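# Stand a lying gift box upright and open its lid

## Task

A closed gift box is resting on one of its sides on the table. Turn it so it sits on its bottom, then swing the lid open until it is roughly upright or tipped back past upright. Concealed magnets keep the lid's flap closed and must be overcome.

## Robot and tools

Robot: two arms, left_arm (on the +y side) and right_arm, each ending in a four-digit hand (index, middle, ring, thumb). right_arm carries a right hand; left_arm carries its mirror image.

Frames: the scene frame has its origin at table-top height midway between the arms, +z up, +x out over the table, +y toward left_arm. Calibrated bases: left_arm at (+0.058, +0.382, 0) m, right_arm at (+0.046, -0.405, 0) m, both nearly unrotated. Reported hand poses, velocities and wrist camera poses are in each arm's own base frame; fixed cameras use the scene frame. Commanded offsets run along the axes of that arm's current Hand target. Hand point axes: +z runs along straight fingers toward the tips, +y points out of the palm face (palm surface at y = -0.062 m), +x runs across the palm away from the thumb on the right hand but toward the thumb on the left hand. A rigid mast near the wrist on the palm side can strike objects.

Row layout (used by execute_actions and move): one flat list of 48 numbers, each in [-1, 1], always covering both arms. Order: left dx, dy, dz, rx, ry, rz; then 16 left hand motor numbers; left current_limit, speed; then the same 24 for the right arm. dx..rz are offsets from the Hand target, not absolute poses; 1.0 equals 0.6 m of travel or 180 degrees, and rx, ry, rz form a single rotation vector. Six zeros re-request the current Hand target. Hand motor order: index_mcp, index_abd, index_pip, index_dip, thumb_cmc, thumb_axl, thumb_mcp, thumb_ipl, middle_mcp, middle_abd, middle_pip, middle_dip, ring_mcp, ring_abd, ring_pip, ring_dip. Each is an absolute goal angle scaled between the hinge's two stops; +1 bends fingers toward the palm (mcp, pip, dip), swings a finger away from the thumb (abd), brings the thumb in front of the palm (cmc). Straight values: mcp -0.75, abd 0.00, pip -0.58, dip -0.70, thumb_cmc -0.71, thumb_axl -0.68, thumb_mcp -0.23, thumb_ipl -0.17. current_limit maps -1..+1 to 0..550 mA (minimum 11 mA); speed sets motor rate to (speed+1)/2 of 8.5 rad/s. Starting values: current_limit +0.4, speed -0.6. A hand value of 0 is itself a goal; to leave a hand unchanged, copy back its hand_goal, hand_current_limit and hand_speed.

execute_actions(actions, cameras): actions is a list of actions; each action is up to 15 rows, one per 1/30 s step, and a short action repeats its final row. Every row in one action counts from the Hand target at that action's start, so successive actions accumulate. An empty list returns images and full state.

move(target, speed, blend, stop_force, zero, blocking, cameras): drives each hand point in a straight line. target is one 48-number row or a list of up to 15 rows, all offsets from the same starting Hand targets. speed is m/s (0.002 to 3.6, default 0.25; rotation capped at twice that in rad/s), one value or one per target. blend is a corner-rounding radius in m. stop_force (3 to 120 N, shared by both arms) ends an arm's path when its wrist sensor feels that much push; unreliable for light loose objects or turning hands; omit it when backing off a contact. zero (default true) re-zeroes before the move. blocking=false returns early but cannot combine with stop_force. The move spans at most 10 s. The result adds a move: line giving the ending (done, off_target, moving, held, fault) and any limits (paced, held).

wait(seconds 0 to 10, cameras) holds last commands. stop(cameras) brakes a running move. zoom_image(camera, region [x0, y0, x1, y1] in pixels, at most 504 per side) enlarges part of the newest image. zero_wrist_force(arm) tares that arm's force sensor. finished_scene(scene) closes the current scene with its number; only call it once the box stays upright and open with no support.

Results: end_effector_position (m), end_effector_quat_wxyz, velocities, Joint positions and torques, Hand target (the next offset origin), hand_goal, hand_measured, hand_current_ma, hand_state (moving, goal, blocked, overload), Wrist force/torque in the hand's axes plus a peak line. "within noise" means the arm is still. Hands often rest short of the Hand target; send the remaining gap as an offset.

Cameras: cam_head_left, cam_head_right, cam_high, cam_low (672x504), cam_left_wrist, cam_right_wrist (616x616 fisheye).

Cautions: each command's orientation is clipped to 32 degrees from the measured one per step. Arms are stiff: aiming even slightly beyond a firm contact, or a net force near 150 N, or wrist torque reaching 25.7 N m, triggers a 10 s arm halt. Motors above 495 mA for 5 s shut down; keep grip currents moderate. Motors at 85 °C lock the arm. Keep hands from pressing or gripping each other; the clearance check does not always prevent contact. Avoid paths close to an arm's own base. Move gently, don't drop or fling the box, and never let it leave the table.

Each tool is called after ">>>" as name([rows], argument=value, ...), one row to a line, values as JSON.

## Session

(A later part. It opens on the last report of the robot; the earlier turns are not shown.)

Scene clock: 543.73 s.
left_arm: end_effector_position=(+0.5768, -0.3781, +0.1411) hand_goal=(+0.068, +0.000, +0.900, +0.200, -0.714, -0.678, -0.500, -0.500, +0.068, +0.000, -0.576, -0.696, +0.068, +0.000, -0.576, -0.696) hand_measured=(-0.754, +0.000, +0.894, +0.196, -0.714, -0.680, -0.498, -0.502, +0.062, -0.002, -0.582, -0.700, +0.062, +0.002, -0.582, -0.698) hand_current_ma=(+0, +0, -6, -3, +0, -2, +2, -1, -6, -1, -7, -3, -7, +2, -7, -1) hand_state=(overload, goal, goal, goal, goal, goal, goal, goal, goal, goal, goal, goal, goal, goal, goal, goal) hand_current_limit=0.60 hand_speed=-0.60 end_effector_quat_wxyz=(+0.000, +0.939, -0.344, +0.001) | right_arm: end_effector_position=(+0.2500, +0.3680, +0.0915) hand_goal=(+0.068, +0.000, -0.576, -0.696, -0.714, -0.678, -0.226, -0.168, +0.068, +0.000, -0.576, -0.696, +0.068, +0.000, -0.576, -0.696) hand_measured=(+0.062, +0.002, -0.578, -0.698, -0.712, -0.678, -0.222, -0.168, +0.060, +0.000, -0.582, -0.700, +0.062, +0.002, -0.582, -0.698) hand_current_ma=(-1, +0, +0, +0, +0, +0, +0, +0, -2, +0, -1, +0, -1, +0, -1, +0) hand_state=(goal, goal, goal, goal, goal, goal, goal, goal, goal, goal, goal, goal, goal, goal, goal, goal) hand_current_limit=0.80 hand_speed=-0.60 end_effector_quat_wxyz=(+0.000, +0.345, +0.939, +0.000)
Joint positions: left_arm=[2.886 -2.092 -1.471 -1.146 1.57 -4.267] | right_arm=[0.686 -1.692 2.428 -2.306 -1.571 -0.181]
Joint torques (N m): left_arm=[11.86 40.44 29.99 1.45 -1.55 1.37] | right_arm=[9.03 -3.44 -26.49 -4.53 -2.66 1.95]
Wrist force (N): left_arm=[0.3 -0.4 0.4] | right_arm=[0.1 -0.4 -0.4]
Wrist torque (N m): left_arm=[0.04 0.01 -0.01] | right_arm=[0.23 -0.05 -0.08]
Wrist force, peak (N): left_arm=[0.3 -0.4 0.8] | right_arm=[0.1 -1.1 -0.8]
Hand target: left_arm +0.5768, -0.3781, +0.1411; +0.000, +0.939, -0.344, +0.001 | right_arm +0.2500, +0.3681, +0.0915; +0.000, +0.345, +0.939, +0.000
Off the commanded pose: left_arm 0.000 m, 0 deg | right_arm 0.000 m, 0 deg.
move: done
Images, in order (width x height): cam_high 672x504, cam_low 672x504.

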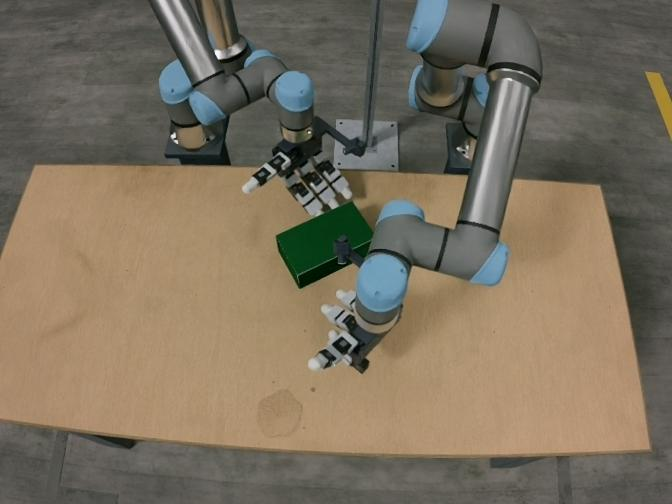

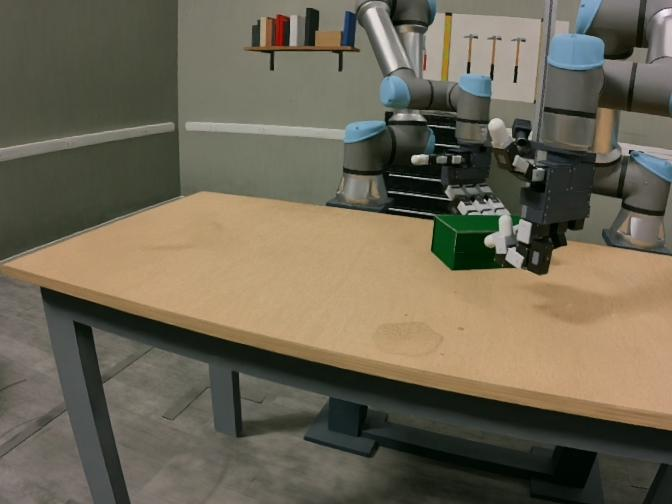

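>>> move([
  [0,0,-0.233,0,0,0, 0.068,0,0.9,0.2,-0.714,-0.678,-0.5,-0.5,0,0,-0.576,-0.696,0,0,-0.576,-0.696,0.7,-0.6, 0,0,-0.2975,0,0,0, -0.137,0,-0.139,-0.261,-0.714,-0.678,-0.226,-0.168,0,0,-0.576,-0.696,0,0,-0.576,-0.696,0.8,-0.6],
  [-0.537,0.092,-0.233,0,0,-0.392, 0.068,0,0.9,0.2,-0.714,-0.678,-0.5,-0.5,0,0,-0.576,-0.696,0,0,-0.576,-0.696,0.7,-0.6, -0.426,0.057,-0.2975,0,0,-0.4, -0.137,0,-0.139,-0.261,-0.714,-0.678,-0.226,-0.168,0,0,-0.576,-0.696,0,0,-0.576,-0.696,0.8,-0.6],
  [-0.537,0.092,0.0985,0,0,-0.392, 0.068,0,0.9,0.2,-0.714,-0.678,-0.5,-0.5,0,0,-0.576,-0.696,0,0,-0.576,-0.696,0.7,-0.6, -0.426,0.057,0.0225,0,0,-0.4, -0.137,0,-0.139,-0.261,-0.714,-0.678,-0.226,-0.168,0,0,-0.576,-0.696,0,0,-0.576,-0.696,0.8,-0.6],
], speed=0.3, blend=[0.03,0.01,0], cameras=["all"])

>>> zoom_image(camera="cam_high", region=[220, 150, 470, 340])

>>> zoom_image(camera="cam_low", region=[390, 160, 620, 300])

Scene clock: 566.13 s.
left_arm: end_effector_position=(+0.2951, -0.2124, +0.0812) hand_goal=(+0.068, +0.000, +0.900, +0.200, -0.714, -0.678, -0.500, -0.500, +0.000, +0.000, -0.576, -0.696, +0.000, +0.000, -0.576, -0.696) hand_measured=(-0.754, +0.000, +0.894, +0.196, -0.714, -0.680, -0.498, -0.502, -0.006, -0.002, -0.582, -0.700, -0.006, +0.002, -0.582, -0.698) hand_current_ma=(+0, +0, -6, -3, +0, -2, +2, -1, -7, -1, -6, -3, -8, +1, -6, -1) hand_state=(overload, goal, goal, goal, goal, goal, goal, goal, goal, goal, goal, goal, goal, goal, goal, goal) hand_current_limit=0.70 hand_speed=-0.60 end_effector_quat_wxyz=(+0.001, +0.965, +0.262, +0.001) | right_arm: end_effector_position=(+0.4670, +0.2288, +0.0780) hand_goal=(-0.138, +0.000, -0.140, -0.262, -0.714, -0.678, -0.226, -0.168, +0.000, +0.000, -0.576, -0.696, +0.000, +0.000, -0.576, -0.696) hand_measured=(-0.146, +0.002, -0.148, -0.266, -0.712, -0.678, -0.222, -0.168, -0.006, +0.000, -0.582, -0.698, -0.006, +0.002, -0.582, -0.698) hand_current_ma=(-2, +0, -1, +0, +0, +0, +0, +0, -1, +0, -1, +0, -1, +0, -1, +0) hand_state=(goal, goal, goal, goal, goal, goal, goal, goal, goal, goal, goal, goal, goal, goal, goal, goal) hand_current_limit=0.80 hand_speed=-0.60 end_effector_quat_wxyz=(+0.000, -0.273, +0.962, +0.000)
Joint positions: left_arm=[3.07 -1.173 -2.64 -0.897 1.57 -5.314] | right_arm=[0.023 -1.315 2.06 -2.316 -1.571 -2.101]
Joint torques (N m): left_arm=[-13.92 -5.12 10.56 3.94 2.05 -1.24] | right_arm=[8.68 -20.71 -9.97 -4.28 3 1.99]
Wrist force (N): left_arm=[0.2 0.0 1.3] | right_arm=[-0.7 0.3 0.0]
Wrist torque (N m): left_arm=[0.08 0.03 0.14] | right_arm=[0.15 0.05 -0.14]
Wrist force, peak (N): left_arm=[-0.4 -0.6 2.3] | right_arm=[-1.0 0.1 -1.7]
Hand target: left_arm +0.2952, -0.2125, +0.0811; +0.001, +0.965, +0.262, +0.001 | right_arm +0.4670, +0.2288, +0.0780; +0.000, -0.273, +0.962, +0.000
Off the commanded pose: left_arm 0.000 m, 0 deg | right_arm 0.000 m, 0 deg.
move: done
camera_calibration:
cam_left_wrist: T_world_to_cam=[[-0.983674, 0.161239, -0.0799199, 0.309263], [0.0498716, 0.670953, 0.739821, 0.0120845], [0.172911, 0.723757, -0.66804, 0.284241], [0, 0, 0, 1]] pos_world=[0.254463, -0.263695, 0.20566]
cam_right_wrist: T_world_to_cam=[[0.307706, 0.950478, -0.0436959, -0.317324], [0.651971, -0.177175, 0.737254, -0.373878], [0.693001, -0.255346, -0.674202, -0.0897208], [0, 0, 0, 1]] pos_world=[0.403577, 0.212458, 0.201287]

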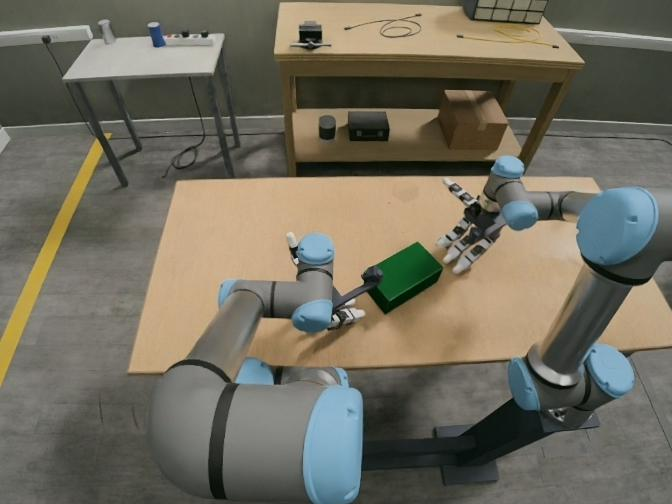

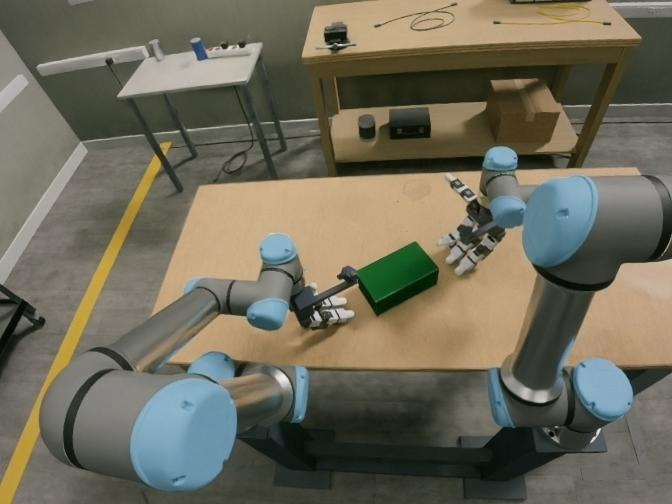

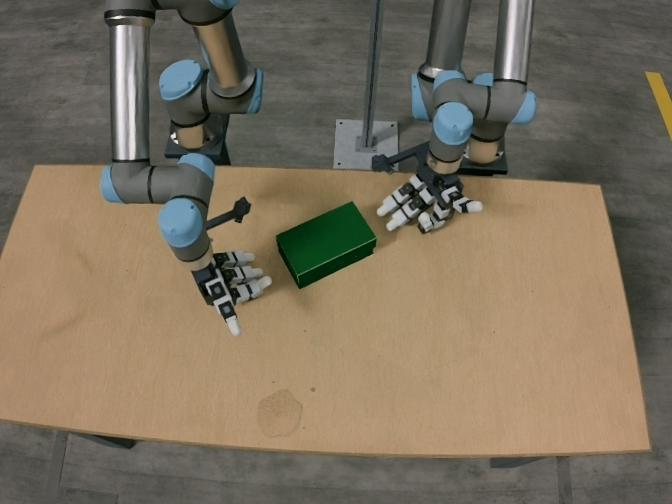

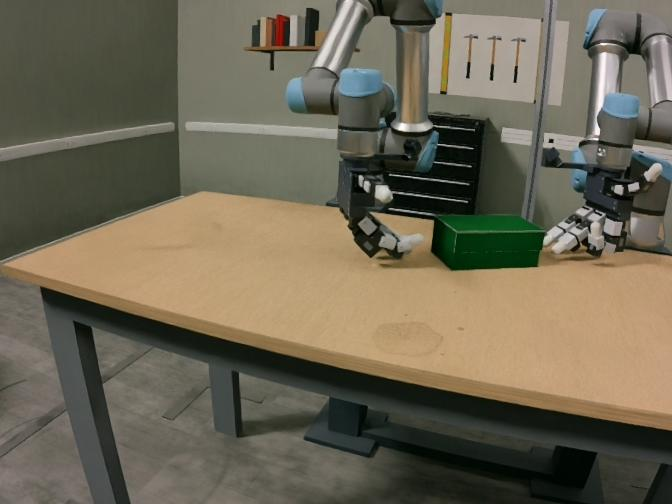

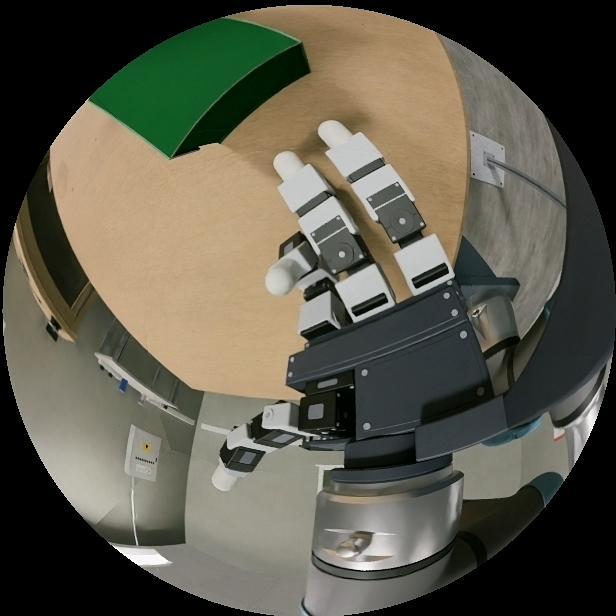

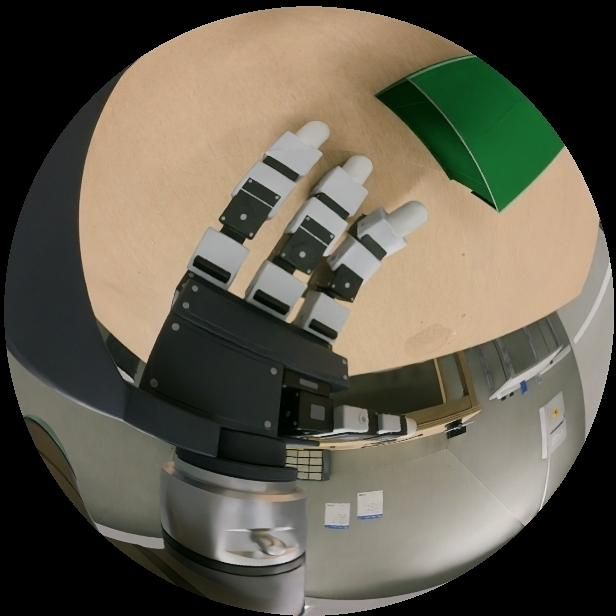

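Scaled by 2.016 from the camera's 672x504 image, which has a finer 960x720 frame.

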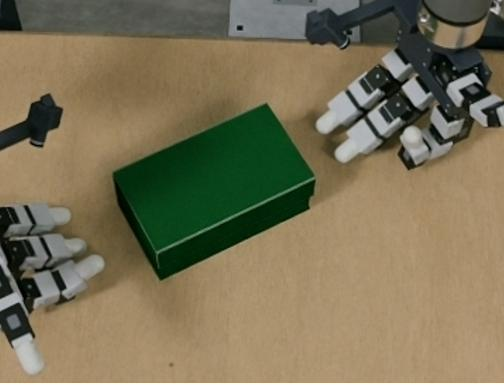

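Scaled by 2.191 from the camera's 672x504 image, which has a finer 960x720 frame.

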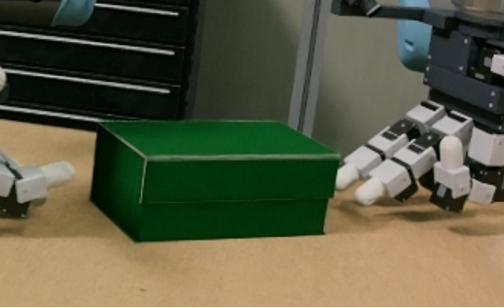

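>>> move(target=[0,0.15,0,0,0,0, 0.068,0,0.9,0.2,-0.714,-0.678,-0.5,-0.5,0,0,-0.576,-0.696,0,0,-0.576,-0.696,0.8,-0.6, 0,0.15,0,0,0,0, -0.137,0,-0.139,-0.261,-0.714,-0.678,-0.226,-0.168,0,0,-0.576,-0.696,0,0,-0.576,-0.696,0.8,-0.6], speed=0.03, stop_force=8, cameras=["cam_high","cam_low","cam_right_wrist"])

>>> zoom_image(camera="cam_high", region=[240, 170, 440, 320])

>>> zoom_image(camera="cam_low", region=[390, 180, 600, 300])

>>> zoom_image(camera="cam_right_wrist", region=[250, 60, 550, 300])

Scene clock: 573.13 s.
left_arm: end_effector_position=(+0.3241, -0.2619, +0.0813) hand_goal=(+0.068, +0.000, +0.900, +0.200, -0.714, -0.678, -0.500, -0.500, +0.000, +0.000, -0.576, -0.696, +0.000, +0.000, -0.576, -0.696) hand_measured=(-0.754, +0.000, +0.894, +0.196, -0.714, -0.680, -0.498, -0.502, -0.010, +0.000, -0.578, -0.692, -0.006, +0.004, -0.580, -0.698) hand_current_ma=(+0, +0, -6, -3, +0, -2, +2, -1, -17, +0, -3, +5, -9, +3, -5, -1) hand_state=(overload, goal, goal, goal, goal, goal, goal, goal, goal, goal, goal, goal, goal, goal, goal, goal) hand_current_limit=0.80 hand_speed=-0.60 end_effector_quat_wxyz=(+0.001, +0.965, +0.262, +0.001) | right_arm: end_effector_position=(+0.4368, +0.2778, +0.0780) hand_goal=(-0.138, +0.000, -0.140, -0.262, -0.714, -0.678, -0.226, -0.168, +0.000, +0.000, -0.576, -0.696, +0.000, +0.000, -0.576, -0.696) hand_measured=(-0.162, -0.006, -0.134, -0.250, -0.712, -0.678, -0.222, -0.168, -0.006, +0.000, -0.582, -0.698, -0.006, +0.002, -0.582, -0.698) hand_current_ma=(-14, -1, +1, +4, +0, +0, +0, +0, -1, +0, -1, +0, -1, +0, -1, +0) hand_state=(blocked, goal, goal, goal, goal, goal, goal, goal, goal, goal, goal, goal, goal, goal, goal, goal) hand_current_limit=0.80 hand_speed=-0.60 end_effector_quat_wxyz=(+0.000, -0.273, +0.962, +0.000)
Joint positions: left_arm=[2.906 -1.369 -2.527 -0.814 1.57 -5.478] | right_arm=[0.127 -1.339 2.094 -2.325 -1.571 -1.996]
Joint torques (N m): left_arm=[12.54 16.57 10.79 1.56 -1.74 1.42] | right_arm=[-8.83 -20.09 -24.58 -0.86 2.7 -1.8]
Wrist force (N): left_arm=[0.2 -0.7 0.1] | right_arm=[-0.7 -1.6 -0.3]
Wrist torque (N m): left_arm=[0.16 -0.07 -0.02] | right_arm=[0.13 0.05 -0.02]
Wrist force, peak (N): left_arm=[-0.4 -18.1 -10.1] | right_arm=[-1.3 -15.7 -1.9]
Hand target: left_arm +0.3241, -0.2619, +0.0813; +0.001, +0.965, +0.262, +0.001 (not the last commanded pose) | right_arm +0.4368, +0.2778, +0.0780; +0.000, -0.273, +0.962, +0.000 (not the last commanded pose)
Off the commanded pose: left_arm 0.033 m, 0 deg | right_arm 0.032 m, 0 deg.
move: contact (left_arm, right_arm)
camera_calibration:
cam_right_wrist: T_world_to_cam=[[0.30764, 0.950502, -0.0436325, -0.354568], [0.651983, -0.177178, 0.737242, -0.345443], [0.693019, -0.255253, -0.674219, -0.0562387], [0, 0, 0, 1]] pos_world=[0.373277, 0.261458, 0.201287]
Images, in order (width x height): cam_high 672x504, cam_low 672x504, cam_right_wrist 616x616.

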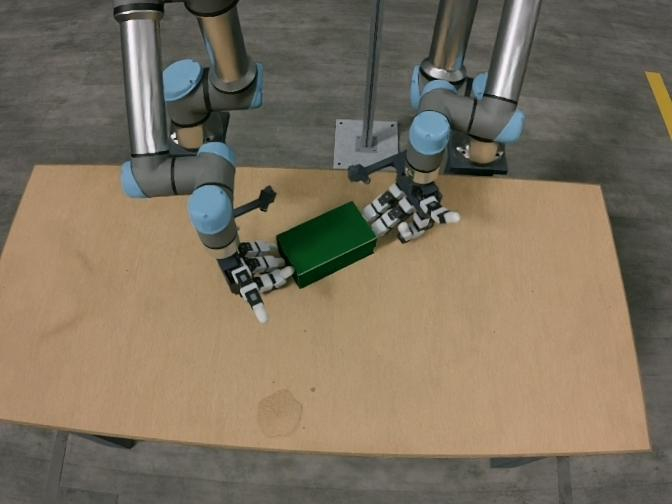

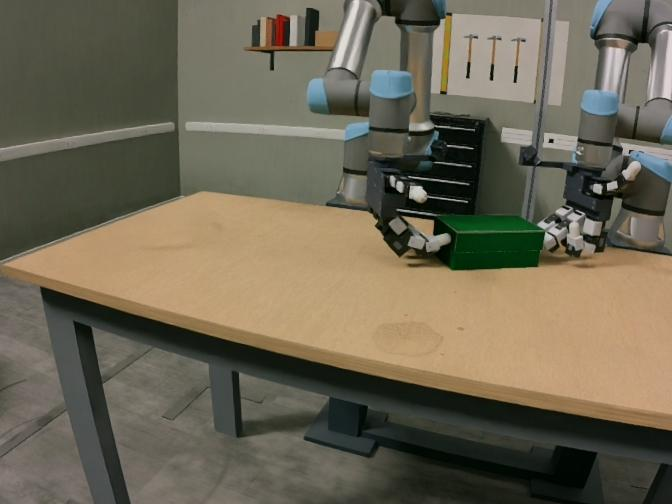

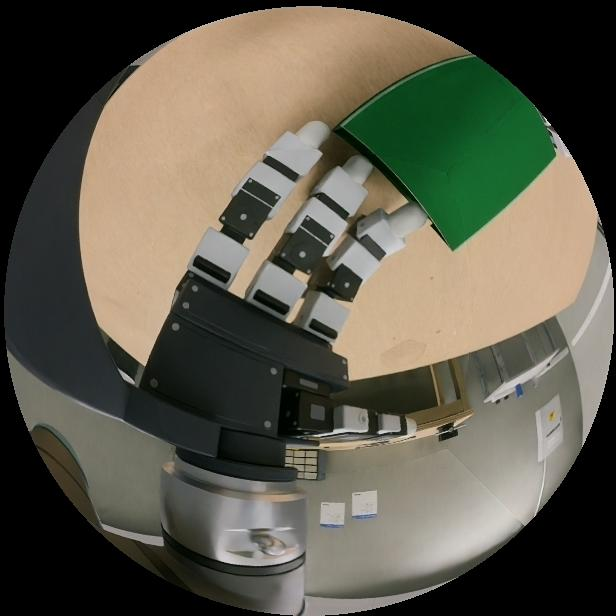

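Scaled by 2.520 from the camera's 672x504 image, which has a finer 960x720 frame.

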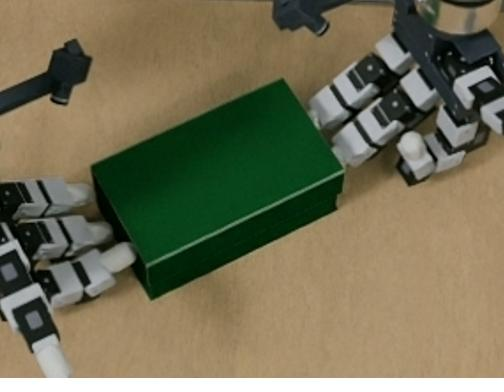

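Scaled by 2.400 from the camera's 672x504 image, which has a finer 960x720 frame.

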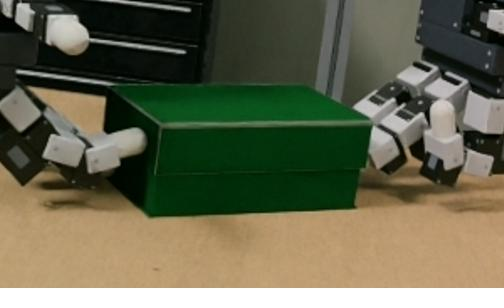

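Scaled by 1.680 from the camera's 616x616 image, which has a finer 880x880 frame.

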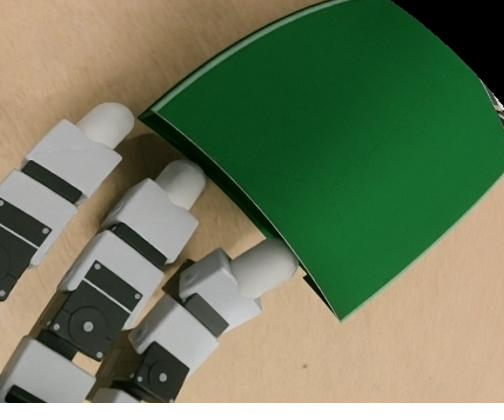

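>>> move(target=[0,0,0,0,0,0, 0.068,0,0.9,0.2,-0.714,-0.678,-0.5,-0.5,0,0,-0.576,-0.696,0,0,-0.576,-0.696,0.78,-0.6, 0,0.008,0,0,0,0.055, -0.137,0,-0.139,-0.261,-0.714,-0.678,-0.226,-0.168,0,0,-0.576,-0.696,0,0,-0.576,-0.696,0.78,-0.6], speed=0.05)

>>> move(target=[0,0.04,0,0,0,0, 0.068,0,0.9,0.2,-0.714,-0.678,-0.5,-0.5,0,0,-0.576,-0.696,0,0,-0.576,-0.696,0.78,-0.6, 0,0.04,0,0,0,0, -0.137,0,-0.139,-0.261,-0.714,-0.678,-0.226,-0.168,0,0,-0.576,-0.696,0,0,-0.576,-0.696,0.78,-0.6], speed=0.01, stop_force=10, cameras=["cam_high","cam_low","cam_right_wrist"])

>>> zoom_image(camera="cam_high", region=[240, 170, 440, 320])

>>> zoom_image(camera="cam_low", region=[390, 180, 600, 300])

>>> zoom_image(camera="cam_right_wrist", region=[250, 60, 550, 300])

Scene clock: 586.77 s.
left_arm: end_effector_position=(+0.3241, -0.2619, +0.0813) hand_goal=(+0.068, +0.000, +0.900, +0.200, -0.714, -0.678, -0.500, -0.500, +0.000, +0.000, -0.576, -0.696, +0.000, +0.000, -0.576, -0.696) hand_measured=(-0.754, +0.000, +0.894, +0.196, -0.714, -0.680, -0.498, -0.502, -0.016, -0.016, -0.578, -0.680, -0.008, -0.002, -0.580, -0.696) hand_current_ma=(+0, +0, -6, -3, +0, -2, +2, -1, -32, -21, -1, +28, -12, -1, -5, +1) hand_state=(overload, goal, goal, goal, goal, goal, goal, goal, goal, goal, goal, goal, goal, goal, goal, goal) hand_current_limit=0.78 hand_speed=-0.60 end_effector_quat_wxyz=(+0.001, +0.965, +0.262, +0.001) | right_arm: end_effector_position=(+0.4343, +0.2819, +0.0780) hand_goal=(-0.138, +0.000, -0.140, -0.262, -0.714, -0.678, -0.226, -0.168, +0.000, +0.000, -0.576, -0.696, +0.000, +0.000, -0.576, -0.696) hand_measured=(-0.152, +0.002, -0.140, -0.260, -0.712, -0.678, -0.222, -0.168, -0.036, +0.026, -0.568, -0.660, -0.028, +0.046, -0.590, -0.702) hand_current_ma=(-5, +0, +0, +0, +0, +0, +0, +0, -31, +12, +2, +29, -18, +33, -5, -1) hand_state=(goal, goal, goal, goal, goal, goal, goal, goal, blocked, blocked, goal, blocked, blocked, blocked, goal, goal) hand_current_limit=0.78 hand_speed=-0.60 end_effector_quat_wxyz=(+0.000, -0.189, +0.982, +0.000)
Joint positions: left_arm=[2.906 -1.369 -2.527 -0.814 1.57 -5.478] | right_arm=[0.134 -1.372 2.136 -2.335 -1.571 -1.817]
Joint torques (N m): left_arm=[5.26 10.07 13.47 5 -4.78 1.05] | right_arm=[34.83 -24.62 6.74 1.08 9.63 2.44]
Wrist force (N): left_arm=[1.7 -30.6 -16.5] | right_arm=[1.5 -54.2 -29.9]
Wrist torque (N m): left_arm=[0.78 -0.62 0.90] | right_arm=[1.30 1.03 -1.81]
Wrist force, peak (N): left_arm=[1.4 -30.7 -17.1] | right_arm=[1.5 -54.2 -29.9]
Hand target: left_arm +0.3241, -0.2619, +0.0813; +0.001, +0.965, +0.262, +0.001 | right_arm +0.4343, +0.2819, +0.0780; +0.000, -0.189, +0.982, +0.000
Off the commanded pose: left_arm 0.000 m, 0 deg | right_arm 0.000 m, 0 deg.
move: done

Scene clock: 587.93 s.
left_arm: end_effector_position=(+0.3242, -0.2620, +0.0813) hand_goal=(+0.068, +0.000, +0.900, +0.200, -0.714, -0.678, -0.500, -0.500, +0.000, +0.000, -0.576, -0.696, +0.000, +0.000, -0.576, -0.696) hand_measured=(-0.754, +0.000, +0.894, +0.196, -0.714, -0.680, -0.498, -0.502, -0.022, -0.016, -0.574, -0.670, -0.012, -0.002, -0.578, -0.690) hand_current_ma=(+0, +0, -6, -3, +0, -2, +2, -1, -45, -23, +1, +52, -19, -2, -2, +8) hand_state=(overload, goal, goal, goal, goal, goal, goal, goal, blocked, goal, goal, blocked, goal, goal, goal, goal) hand_current_limit=0.78 hand_speed=-0.60 end_effector_quat_wxyz=(+0.001, +0.965, +0.262, +0.001) | right_arm: end_effector_position=(+0.4340, +0.2824, +0.0780) hand_goal=(-0.138, +0.000, -0.140, -0.262, -0.714, -0.678, -0.226, -0.168, +0.000, +0.000, -0.576, -0.696, +0.000, +0.000, -0.576, -0.696) hand_measured=(-0.152, +0.002, -0.140, -0.260, -0.712, -0.678, -0.222, -0.168, -0.046, +0.028, -0.560, -0.646, -0.028, +0.048, -0.592, -0.702) hand_current_ma=(-5, +0, +0, +0, +0, +0, +0, +0, -49, +13, +6, +52, -19, +35, -6, -1) hand_state=(goal, goal, goal, goal, goal, goal, goal, goal, blocked, blocked, goal, blocked, blocked, blocked, goal, goal) hand_current_limit=0.78 hand_speed=-0.60 end_effector_quat_wxyz=(+0.000, -0.189, +0.982, +0.000)
Joint positions: left_arm=[2.906 -1.369 -2.526 -0.814 1.57 -5.478] | right_arm=[0.136 -1.372 2.136 -2.335 -1.572 -1.815]
Joint torques (N m): left_arm=[7.62 12.21 12.81 4.79 -6.04 1.07] | right_arm=[15.17 -16.96 -2.18 4.05 9.86 -1.28]
Wrist force (N): left_arm=[1.2 -38.6 -21.7] | right_arm=[1.0 -56.3 -31.7]
Wrist torque (N m): left_arm=[0.94 -0.80 1.28] | right_arm=[1.40 0.94 -1.69]
Wrist force, peak (N): left_arm=[1.3 -46.6 -26.0] | right_arm=[0.9 -65.7 -37.3]
Hand target: left_arm +0.3242, -0.2620, +0.0813; +0.001, +0.965, +0.262, +0.001 (not the last commanded pose) | right_arm +0.4340, +0.2825, +0.0780; +0.000, -0.189, +0.982, +0.000 (not the last commanded pose)
Off the commanded pose: left_arm 0.024 m, 0 deg | right_arm 0.024 m, 0 deg.
move: contact (left_arm, right_arm)
camera_calibration:
cam_right_wrist: T_world_to_cam=[[0.466523, 0.883407, -0.0441487, -0.408082], [0.611621, -0.286132, 0.737596, -0.29458], [0.638965, -0.371108, -0.673798, 0.00285803], [0, 0, 0, 1]] pos_world=[0.368724, 0.277274, 0.20119]
Images, in order (width x height): cam_high 672x504, cam_low 672x504, cam_right_wrist 616x616.

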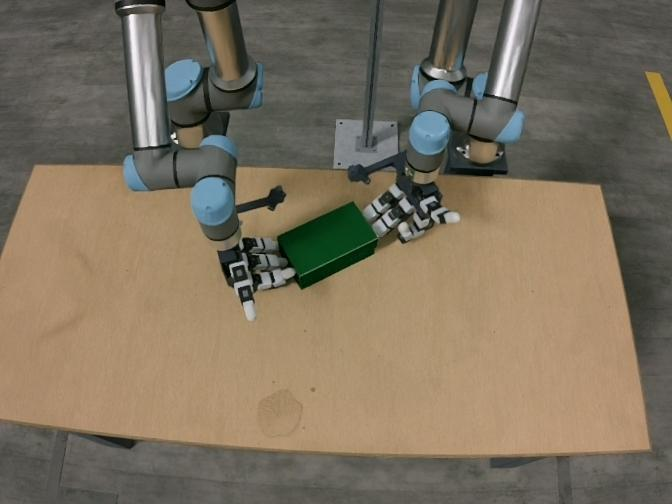

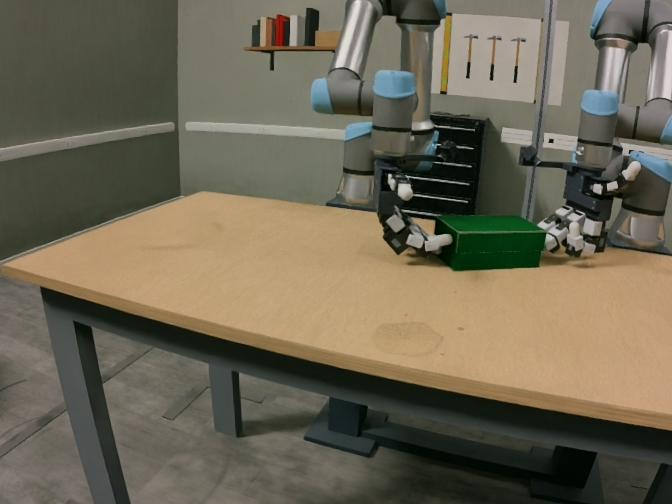

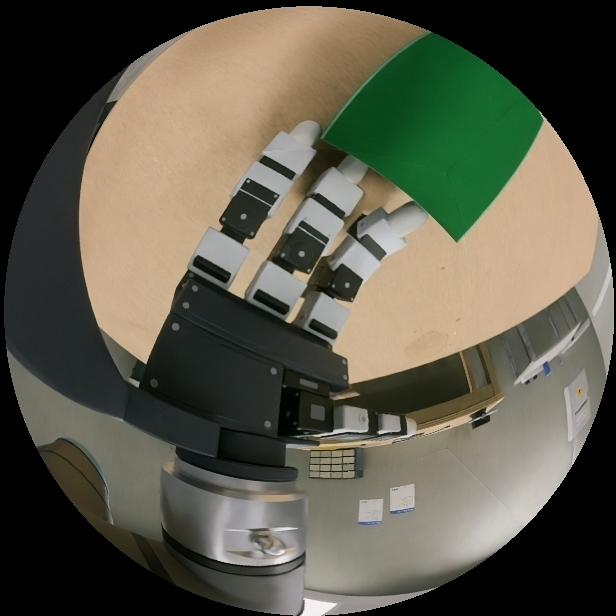

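Scaled by 2.520 from the camera's 672x504 image, which has a finer 960x720 frame.

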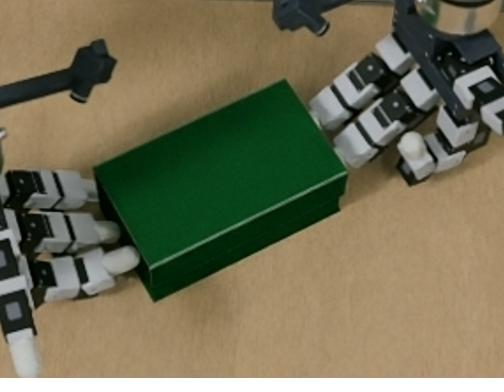

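Scaled by 2.400 from the camera's 672x504 image, which has a finer 960x720 frame.

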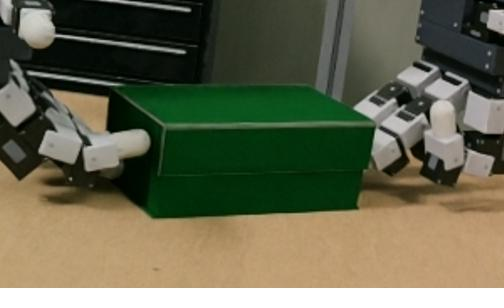

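Scaled by 1.680 from the camera's 616x616 image, which has a finer 880x880 frame.

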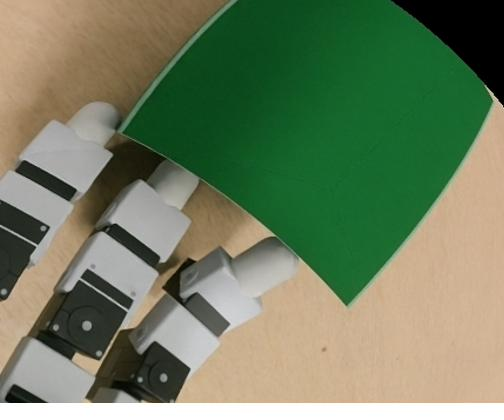

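>>> move(target=[0,0,0,0,0,0, 0.068,0,0.9,0.2,-0.714,-0.678,-0.5,-0.5,0,0,-0.576,-0.696,0,0,-0.576,-0.696,0.78,-0.6, 0,0,0,0,0,0, 0.35,0,-0.139,-0.261,-0.714,-0.678,-0.226,-0.168,0,0,-0.576,-0.696,0,0,-0.576,-0.696,0.78,-0.9], speed=0.05, cameras=["cam_high","cam_low","cam_right_wrist"])

>>> zoom_image(camera="cam_low", region=[390, 180, 600, 300])

>>> zoom_image(camera="cam_right_wrist", region=[250, 60, 550, 300])

Scene clock: 593.63 s.
left_arm: end_effector_position=(+0.3242, -0.2620, +0.0813) hand_goal=(+0.068, +0.000, +0.900, +0.200, -0.714, -0.678, -0.500, -0.500, +0.000, +0.000, -0.576, -0.696, +0.000, +0.000, -0.576, -0.696) hand_measured=(-0.754, +0.000, +0.894, +0.196, -0.714, -0.680, -0.498, -0.502, -0.022, -0.016, -0.574, -0.670, -0.012, -0.002, -0.578, -0.690) hand_current_ma=(+0, +0, -6, -3, +0, -2, +2, -1, -45, -23, +1, +52, -19, -2, -2, +8) hand_state=(overload, goal, goal, goal, goal, goal, goal, goal, blocked, goal, goal, blocked, goal, goal, goal, goal) hand_current_limit=0.78 hand_speed=-0.60 end_effector_quat_wxyz=(+0.001, +0.965, +0.262, +0.001) | right_arm: end_effector_position=(+0.4341, +0.2823, +0.0780) hand_goal=(+0.350, +0.000, -0.140, -0.262, -0.714, -0.678, -0.226, -0.168, +0.000, +0.000, -0.576, -0.696, +0.000, +0.000, -0.576, -0.696) hand_measured=(-0.108, +0.002, -0.158, -0.260, -0.712, -0.678, -0.222, -0.168, -0.046, +0.028, -0.558, -0.646, -0.028, +0.048, -0.592, -0.702) hand_current_ma=(-488, +0, -9, +0, +0, +0, +0, +0, -49, +13, +7, +52, -19, +35, -6, -1) hand_state=(blocked, goal, goal, goal, goal, goal, goal, goal, blocked, blocked, goal, blocked, blocked, blocked, goal, goal) hand_current_limit=0.78 hand_speed=-0.90 end_effector_quat_wxyz=(+0.000, -0.189, +0.982, +0.000)
Joint positions: left_arm=[2.906 -1.369 -2.526 -0.814 1.57 -5.478] | right_arm=[0.136 -1.372 2.136 -2.335 -1.572 -1.815]
Joint torques (N m): left_arm=[8.47 11.77 13.61 4.83 -6.24 1.02] | right_arm=[20.59 -2.99 -7.14 3.77 9.9 -1.2]
Wrist force (N): left_arm=[1.2 -38.6 -21.5] | right_arm=[0.9 -62.6 -28.3]
Wrist torque (N m): left_arm=[0.93 -0.79 1.28] | right_arm=[1.42 0.93 -1.39]
Wrist force, peak (N): left_arm=[1.1 -38.7 -21.8] | right_arm=[0.9 -62.6 -28.3]
Hand target: left_arm +0.3242, -0.2620, +0.0813; +0.001, +0.965, +0.262, +0.001 | right_arm +0.4340, +0.2825, +0.0780; +0.000, -0.189, +0.982, +0.000
Off the commanded pose: left_arm 0.000 m, 0 deg | right_arm 0.000 m, 0 deg.
move: done
camera_calibration:
cam_right_wrist: T_world_to_cam=[[0.466523, 0.883407, -0.0441487, -0.407994], [0.611621, -0.286132, 0.737596, -0.294608], [0.638965, -0.371108, -0.673798, 0.00282092], [0, 0, 0, 1]] pos_world=[0.368724, 0.277174, 0.20119]
Images, in order (width x height): cam_high 672x504, cam_low 672x504, cam_right_wrist 616x616.

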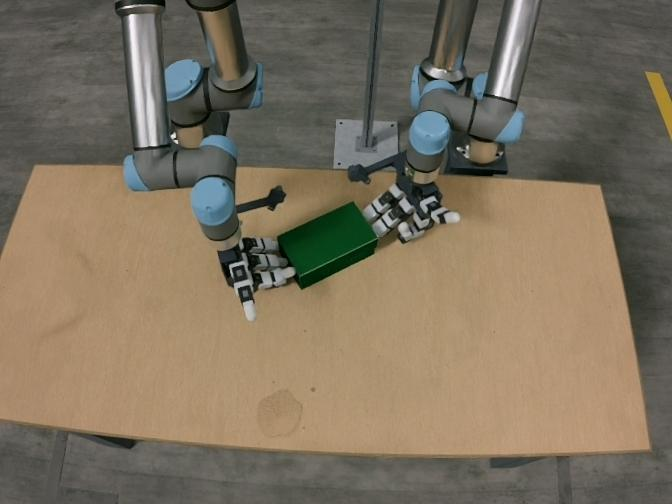

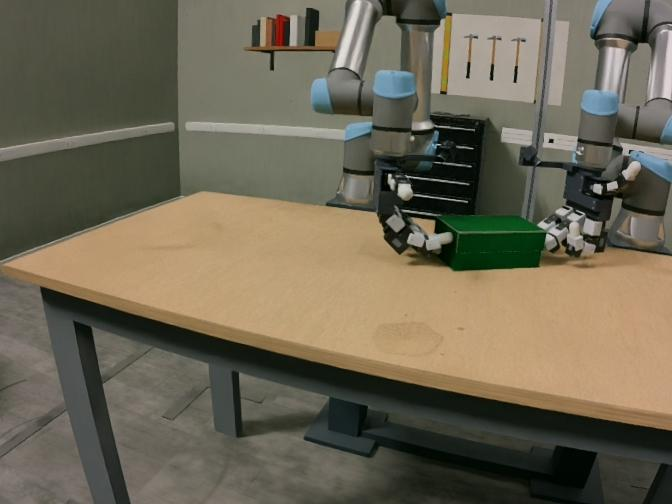

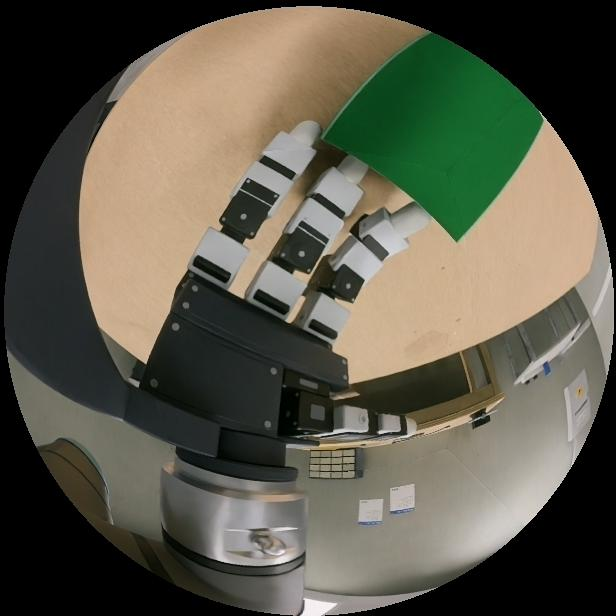

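Scaled by 2.400 from the camera's 672x504 image, which has a finer 960x720 frame.

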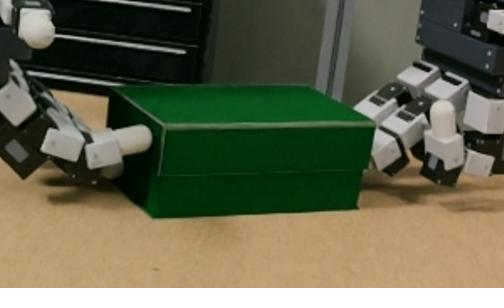

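Scaled by 1.680 from the camera's 616x616 image, which has a finer 880x880 frame.

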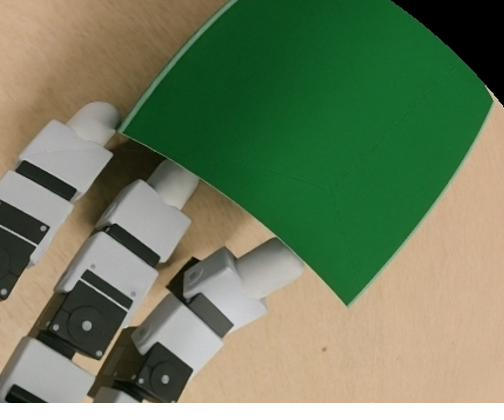

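>>> move(target=[0,0,0,0,0,0, 0.068,0,0.9,0.2,-0.714,-0.678,-0.5,-0.5,0,0,-0.576,-0.696,0,0,-0.576,-0.696,0.78,-0.6, 0.025,0,-0.01,0,-0.0833,0, 0.35,0,-0.139,-0.261,-0.714,-0.678,-0.226,-0.168,0,0,-0.576,-0.696,0.3,0,-0.576,-0.696,0.75,-0.8], speed=0.04, cameras=["cam_high","cam_low","cam_right_wrist"])

>>> zoom_image(camera="cam_low", region=[390, 180, 600, 300])

>>> zoom_image(camera="cam_right_wrist", region=[250, 60, 550, 300])

Scene clock: 601.80 s.
left_arm: end_effector_position=(+0.3242, -0.2620, +0.0813) hand_goal=(+0.068, +0.000, +0.900, +0.200, -0.714, -0.678, -0.500, -0.500, +0.000, +0.000, -0.576, -0.696, +0.000, +0.000, -0.576, -0.696) hand_measured=(-0.754, +0.000, +0.894, +0.196, -0.714, -0.680, -0.498, -0.502, -0.022, -0.016, -0.574, -0.670, -0.012, -0.002, -0.578, -0.690) hand_current_ma=(+0, +0, -6, -3, +0, -2, +2, -1, -45, -23, +1, +52, -19, -2, -2, +8) hand_state=(overload, goal, goal, goal, goal, goal, goal, goal, blocked, goal, goal, blocked, goal, goal, goal, goal) hand_current_limit=0.78 hand_speed=-0.60 end_effector_quat_wxyz=(+0.001, +0.965, +0.262, +0.001) | right_arm: end_effector_position=(+0.4202, +0.2766, +0.0839) hand_goal=(+0.350, +0.000, -0.140, -0.262, -0.714, -0.678, -0.226, -0.168, +0.000, +0.000, -0.576, -0.696, +0.300, +0.000, -0.576, -0.696) hand_measured=(-0.104, -0.078, -0.248, -0.306, -0.712, -0.678, -0.222, -0.168, -0.044, +0.032, -0.570, -0.646, +0.254, +0.028, -0.600, -0.706) hand_current_ma=(-481, -86, -200, -40, +0, +0, +0, +0, -44, +17, +1, +50, -47, +14, -13, -3) hand_state=(blocked, blocked, blocked, blocked, goal, goal, goal, goal, blocked, blocked, goal, blocked, blocked, blocked, blocked, goal) hand_current_limit=0.75 hand_speed=-0.80 end_effector_quat_wxyz=(+0.128, -0.187, +0.974, +0.024)
Joint positions: left_arm=[2.906 -1.369 -2.526 -0.814 1.57 -5.478] | right_arm=[0.09 -1.449 2.356 -2.729 -1.498 -1.851]
Joint torques (N m): left_arm=[-2.18 3.73 19.45 5.7 -6.46 1] | right_arm=[11.01 -27.07 3.1 -0.14 10.15 -2.29]
Wrist force (N): left_arm=[1.0 -43.1 -24.2] | right_arm=[-5.2 -42.5 -12.8]
Wrist torque (N m): left_arm=[1.06 -0.84 1.39] | right_arm=[1.17 0.53 -0.72]
Wrist force, peak (N): left_arm=[1.4 -43.2 -24.3] | right_arm=[0.7 -62.8 -28.4]
Hand target: left_arm +0.3242, -0.2620, +0.0813; +0.001, +0.965, +0.262, +0.001 | right_arm +0.4201, +0.2769, +0.0840; +0.128, -0.187, +0.974, +0.025
Off the commanded pose: left_arm 0.000 m, 0 deg | right_arm 0.000 m, 0 deg.
move: done
camera_calibration:
cam_right_wrist: T_world_to_cam=[[0.453152, 0.878127, 0.153446, -0.405751], [0.419882, -0.362101, 0.832215, -0.198437], [0.786354, -0.31269, -0.532797, -0.0762472], [0, 0, 0, 1]] pos_world=[0.327144, 0.260605, 0.186779]
Images, in order (width x height): cam_high 672x504, cam_low 672x504, cam_right_wrist 616x616.

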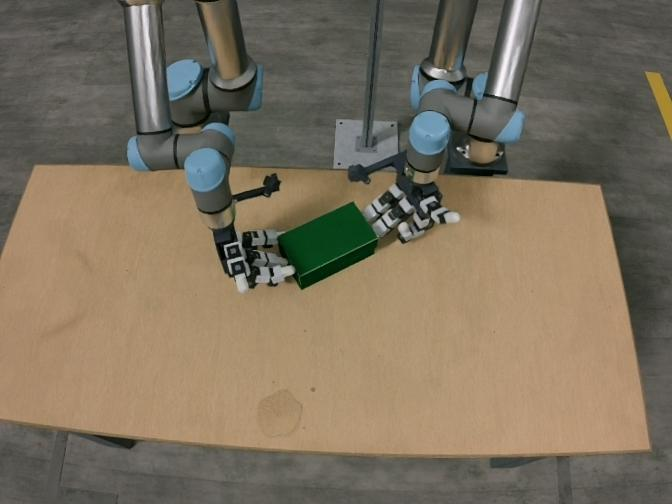

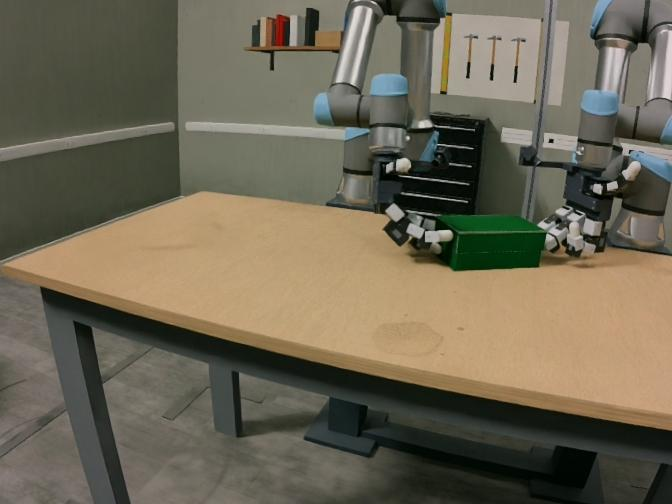

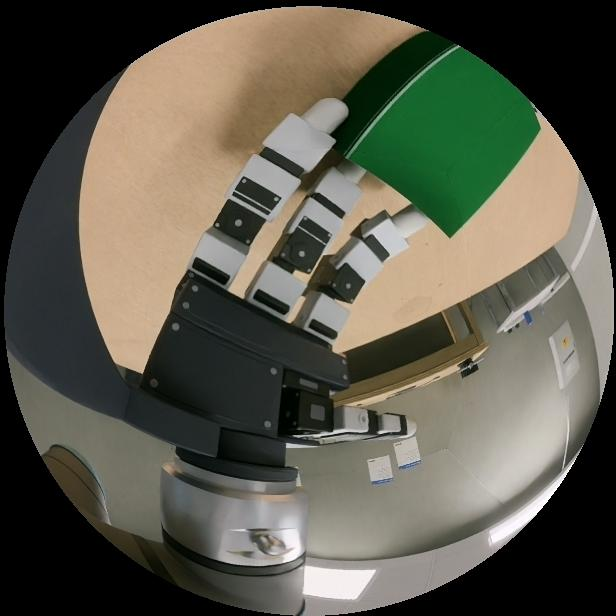

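Scaled by 2.400 from the camera's 672x504 image, which has a finer 960x720 frame.

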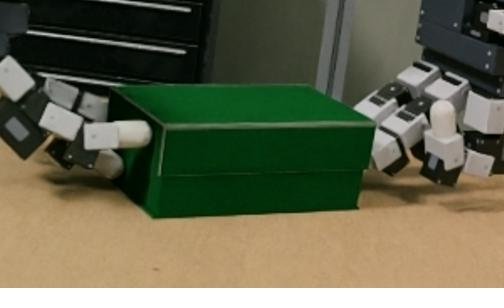

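Scaled by 1.680 from the camera's 616x616 image, which has a finer 880x880 frame.

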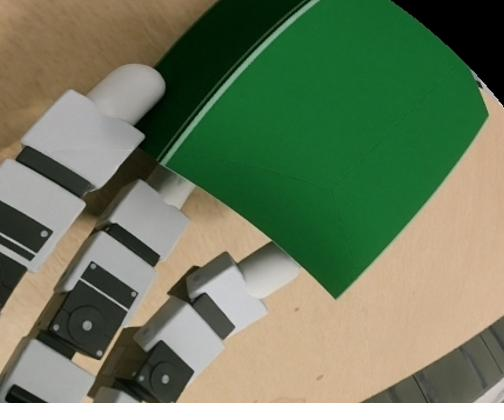

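>>> move(target=[0,0,0,0,0,0,0.068,0,0.9,0.2,-0.714,-0.678,-0.5,-0.5,0,0,-0.576,-0.696,0,0,-0.576,-0.696,0.78,-0.6,0.018,0,-0.008,0,-0.07,0,0.42,0,-0.05,-0.15,-0.714,-0.678,-0.226,-0.168,0,0,-0.576,-0.696,0.3,0,-0.576,-0.696,0.75,-0.8], speed=0.06, cameras=["cam_high","cam_low","cam_right_wrist"])

Scene clock: 624.57 s.
left_arm: end_effector_position=(+0.3242, -0.2620, +0.0813) hand_goal=(+0.068, +0.000, +0.900, +0.200, -0.714, -0.678, -0.500, -0.500, +0.000, +0.000, -0.576, -0.696, +0.000, +0.000, -0.576, -0.696) hand_measured=(-0.754, +0.000, +0.894, +0.196, -0.714, -0.680, -0.498, -0.502, -0.022, -0.016, -0.574, -0.670, -0.012, -0.002, -0.578, -0.690) hand_current_ma=(+0, +0, -6, -3, +0, -2, +2, -1, -45, -24, +1, +52, -19, -2, -2, +8) hand_state=(overload, goal, goal, goal, goal, goal, goal, goal, blocked, goal, goal, blocked, goal, goal, goal, goal) hand_current_limit=0.78 hand_speed=-0.60 end_effector_quat_wxyz=(+0.001, +0.965, +0.262, +0.001) | right_arm: end_effector_position=(+0.4093, +0.2726, +0.0859) hand_goal=(+0.420, +0.000, -0.050, -0.150, -0.714, -0.678, -0.226, -0.168, +0.000, +0.000, -0.576, -0.696, +0.300, +0.000, -0.576, -0.696) hand_measured=(-0.136, -0.078, -0.248, -0.246, -0.712, -0.678, -0.222, -0.168, -0.044, +0.052, -0.576, -0.650, +0.282, +0.004, -0.582, -0.700) hand_current_ma=(-481, -86, -481, -164, +0, +0, +0, +0, -45, +42, +0, +42, -8, +1, -1, +0) hand_state=(blocked, blocked, blocked, blocked, goal, goal, goal, goal, blocked, blocked, goal, blocked, goal, goal, goal, goal) hand_current_limit=0.75 hand_speed=-0.80 end_effector_quat_wxyz=(+0.234, -0.184, +0.954, +0.045)
Joint positions: left_arm=[2.906 -1.369 -2.526 -0.814 1.57 -5.478] | right_arm=[0.041 -1.43 2.524 -3.122 -1.417 -1.874]
Joint torques (N m): left_arm=[-14.59 1.04 26.48 6.17 -6.7 0.81] | right_arm=[6.26 -4.36 1.78 -1.74 10.15 -2.21]
Wrist force (N): left_arm=[1.3 -41.2 -23.0] | right_arm=[-3.1 -35.2 -8.5]
Wrist torque (N m): left_arm=[1.03 -0.83 1.33] | right_arm=[0.93 0.58 -0.78]
Wrist force, peak (N): left_arm=[1.3 -43.4 -24.3] | right_arm=[-3.1 -45.6 -14.3]
Hand target: left_arm +0.3242, -0.2620, +0.0813; +0.001, +0.965, +0.262, +0.001 | right_arm +0.4093, +0.2726, +0.0859; +0.234, -0.184, +0.954, +0.045
Off the commanded pose: left_arm 0.000 m, 0 deg | right_arm 0.000 m, 0 deg.
move: done
camera_calibration:
cam_right_wrist: T_world_to_cam=[[0.404887, 0.858883, 0.313667, -0.386348], [0.245871, -0.432675, 0.867375, -0.109622], [0.88069, -0.274067, -0.386359, -0.129643], [0, 0, 0, 1]] pos_world=[0.297556, 0.248866, 0.166179]
Images, in order (width x height): cam_high 672x504, cam_low 672x504, cam_right_wrist 616x616.

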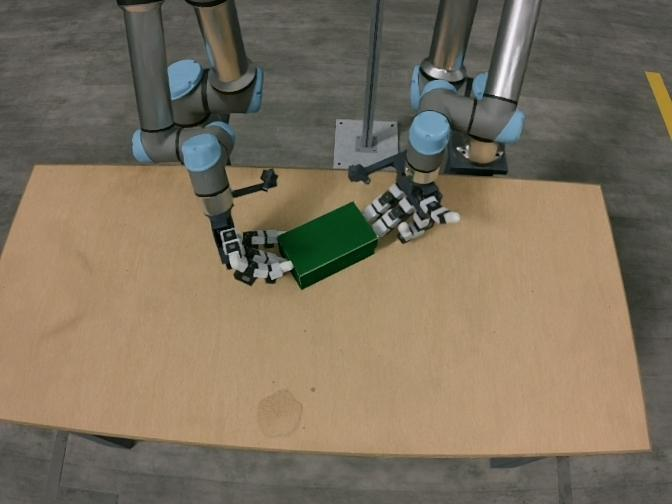

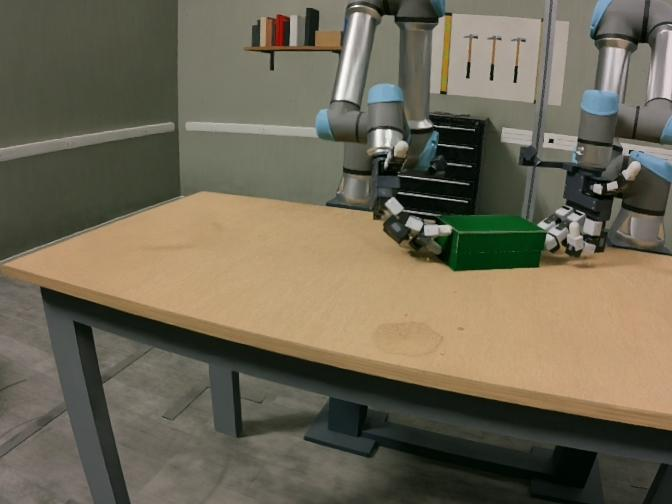

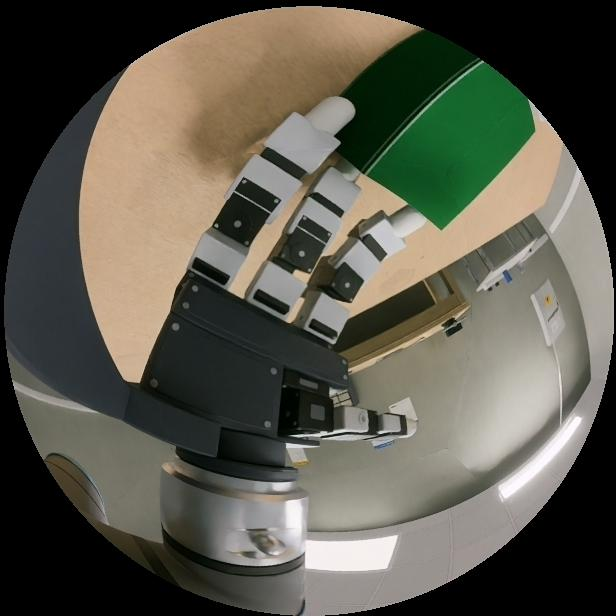

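>>> zoom_image(camera="cam_low", region=[370, 180, 620, 300])

>>> zoom_image(camera="cam_right_wrist", region=[260, 20, 540, 260])

Scaled by 2.016 from the camera's 672x504 image, which has a finer 960x720 frame.

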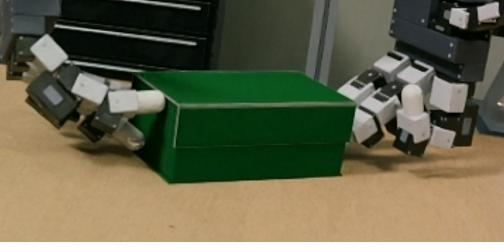

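Scaled by 1.800 from the camera's 616x616 image, which has a finer 880x880 frame.

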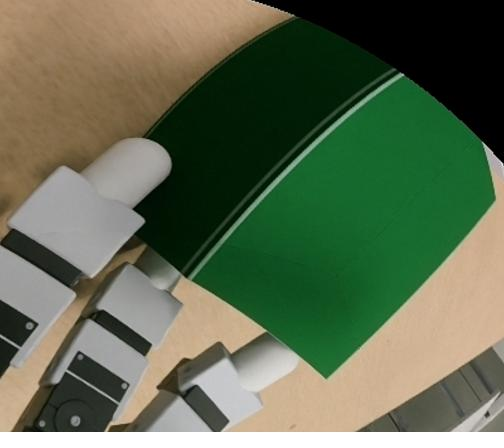

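>>> zoom_image(camera="cam_high", region=[220, 190, 400, 300])

Scaled by 2.800 from the camera's 672x504 image, which has a finer 960x720 frame.

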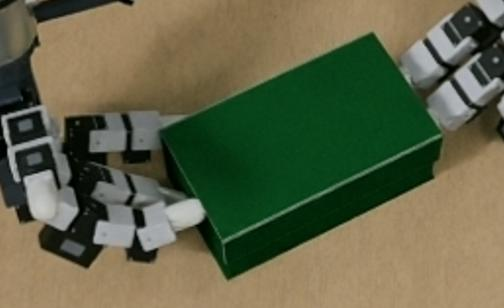

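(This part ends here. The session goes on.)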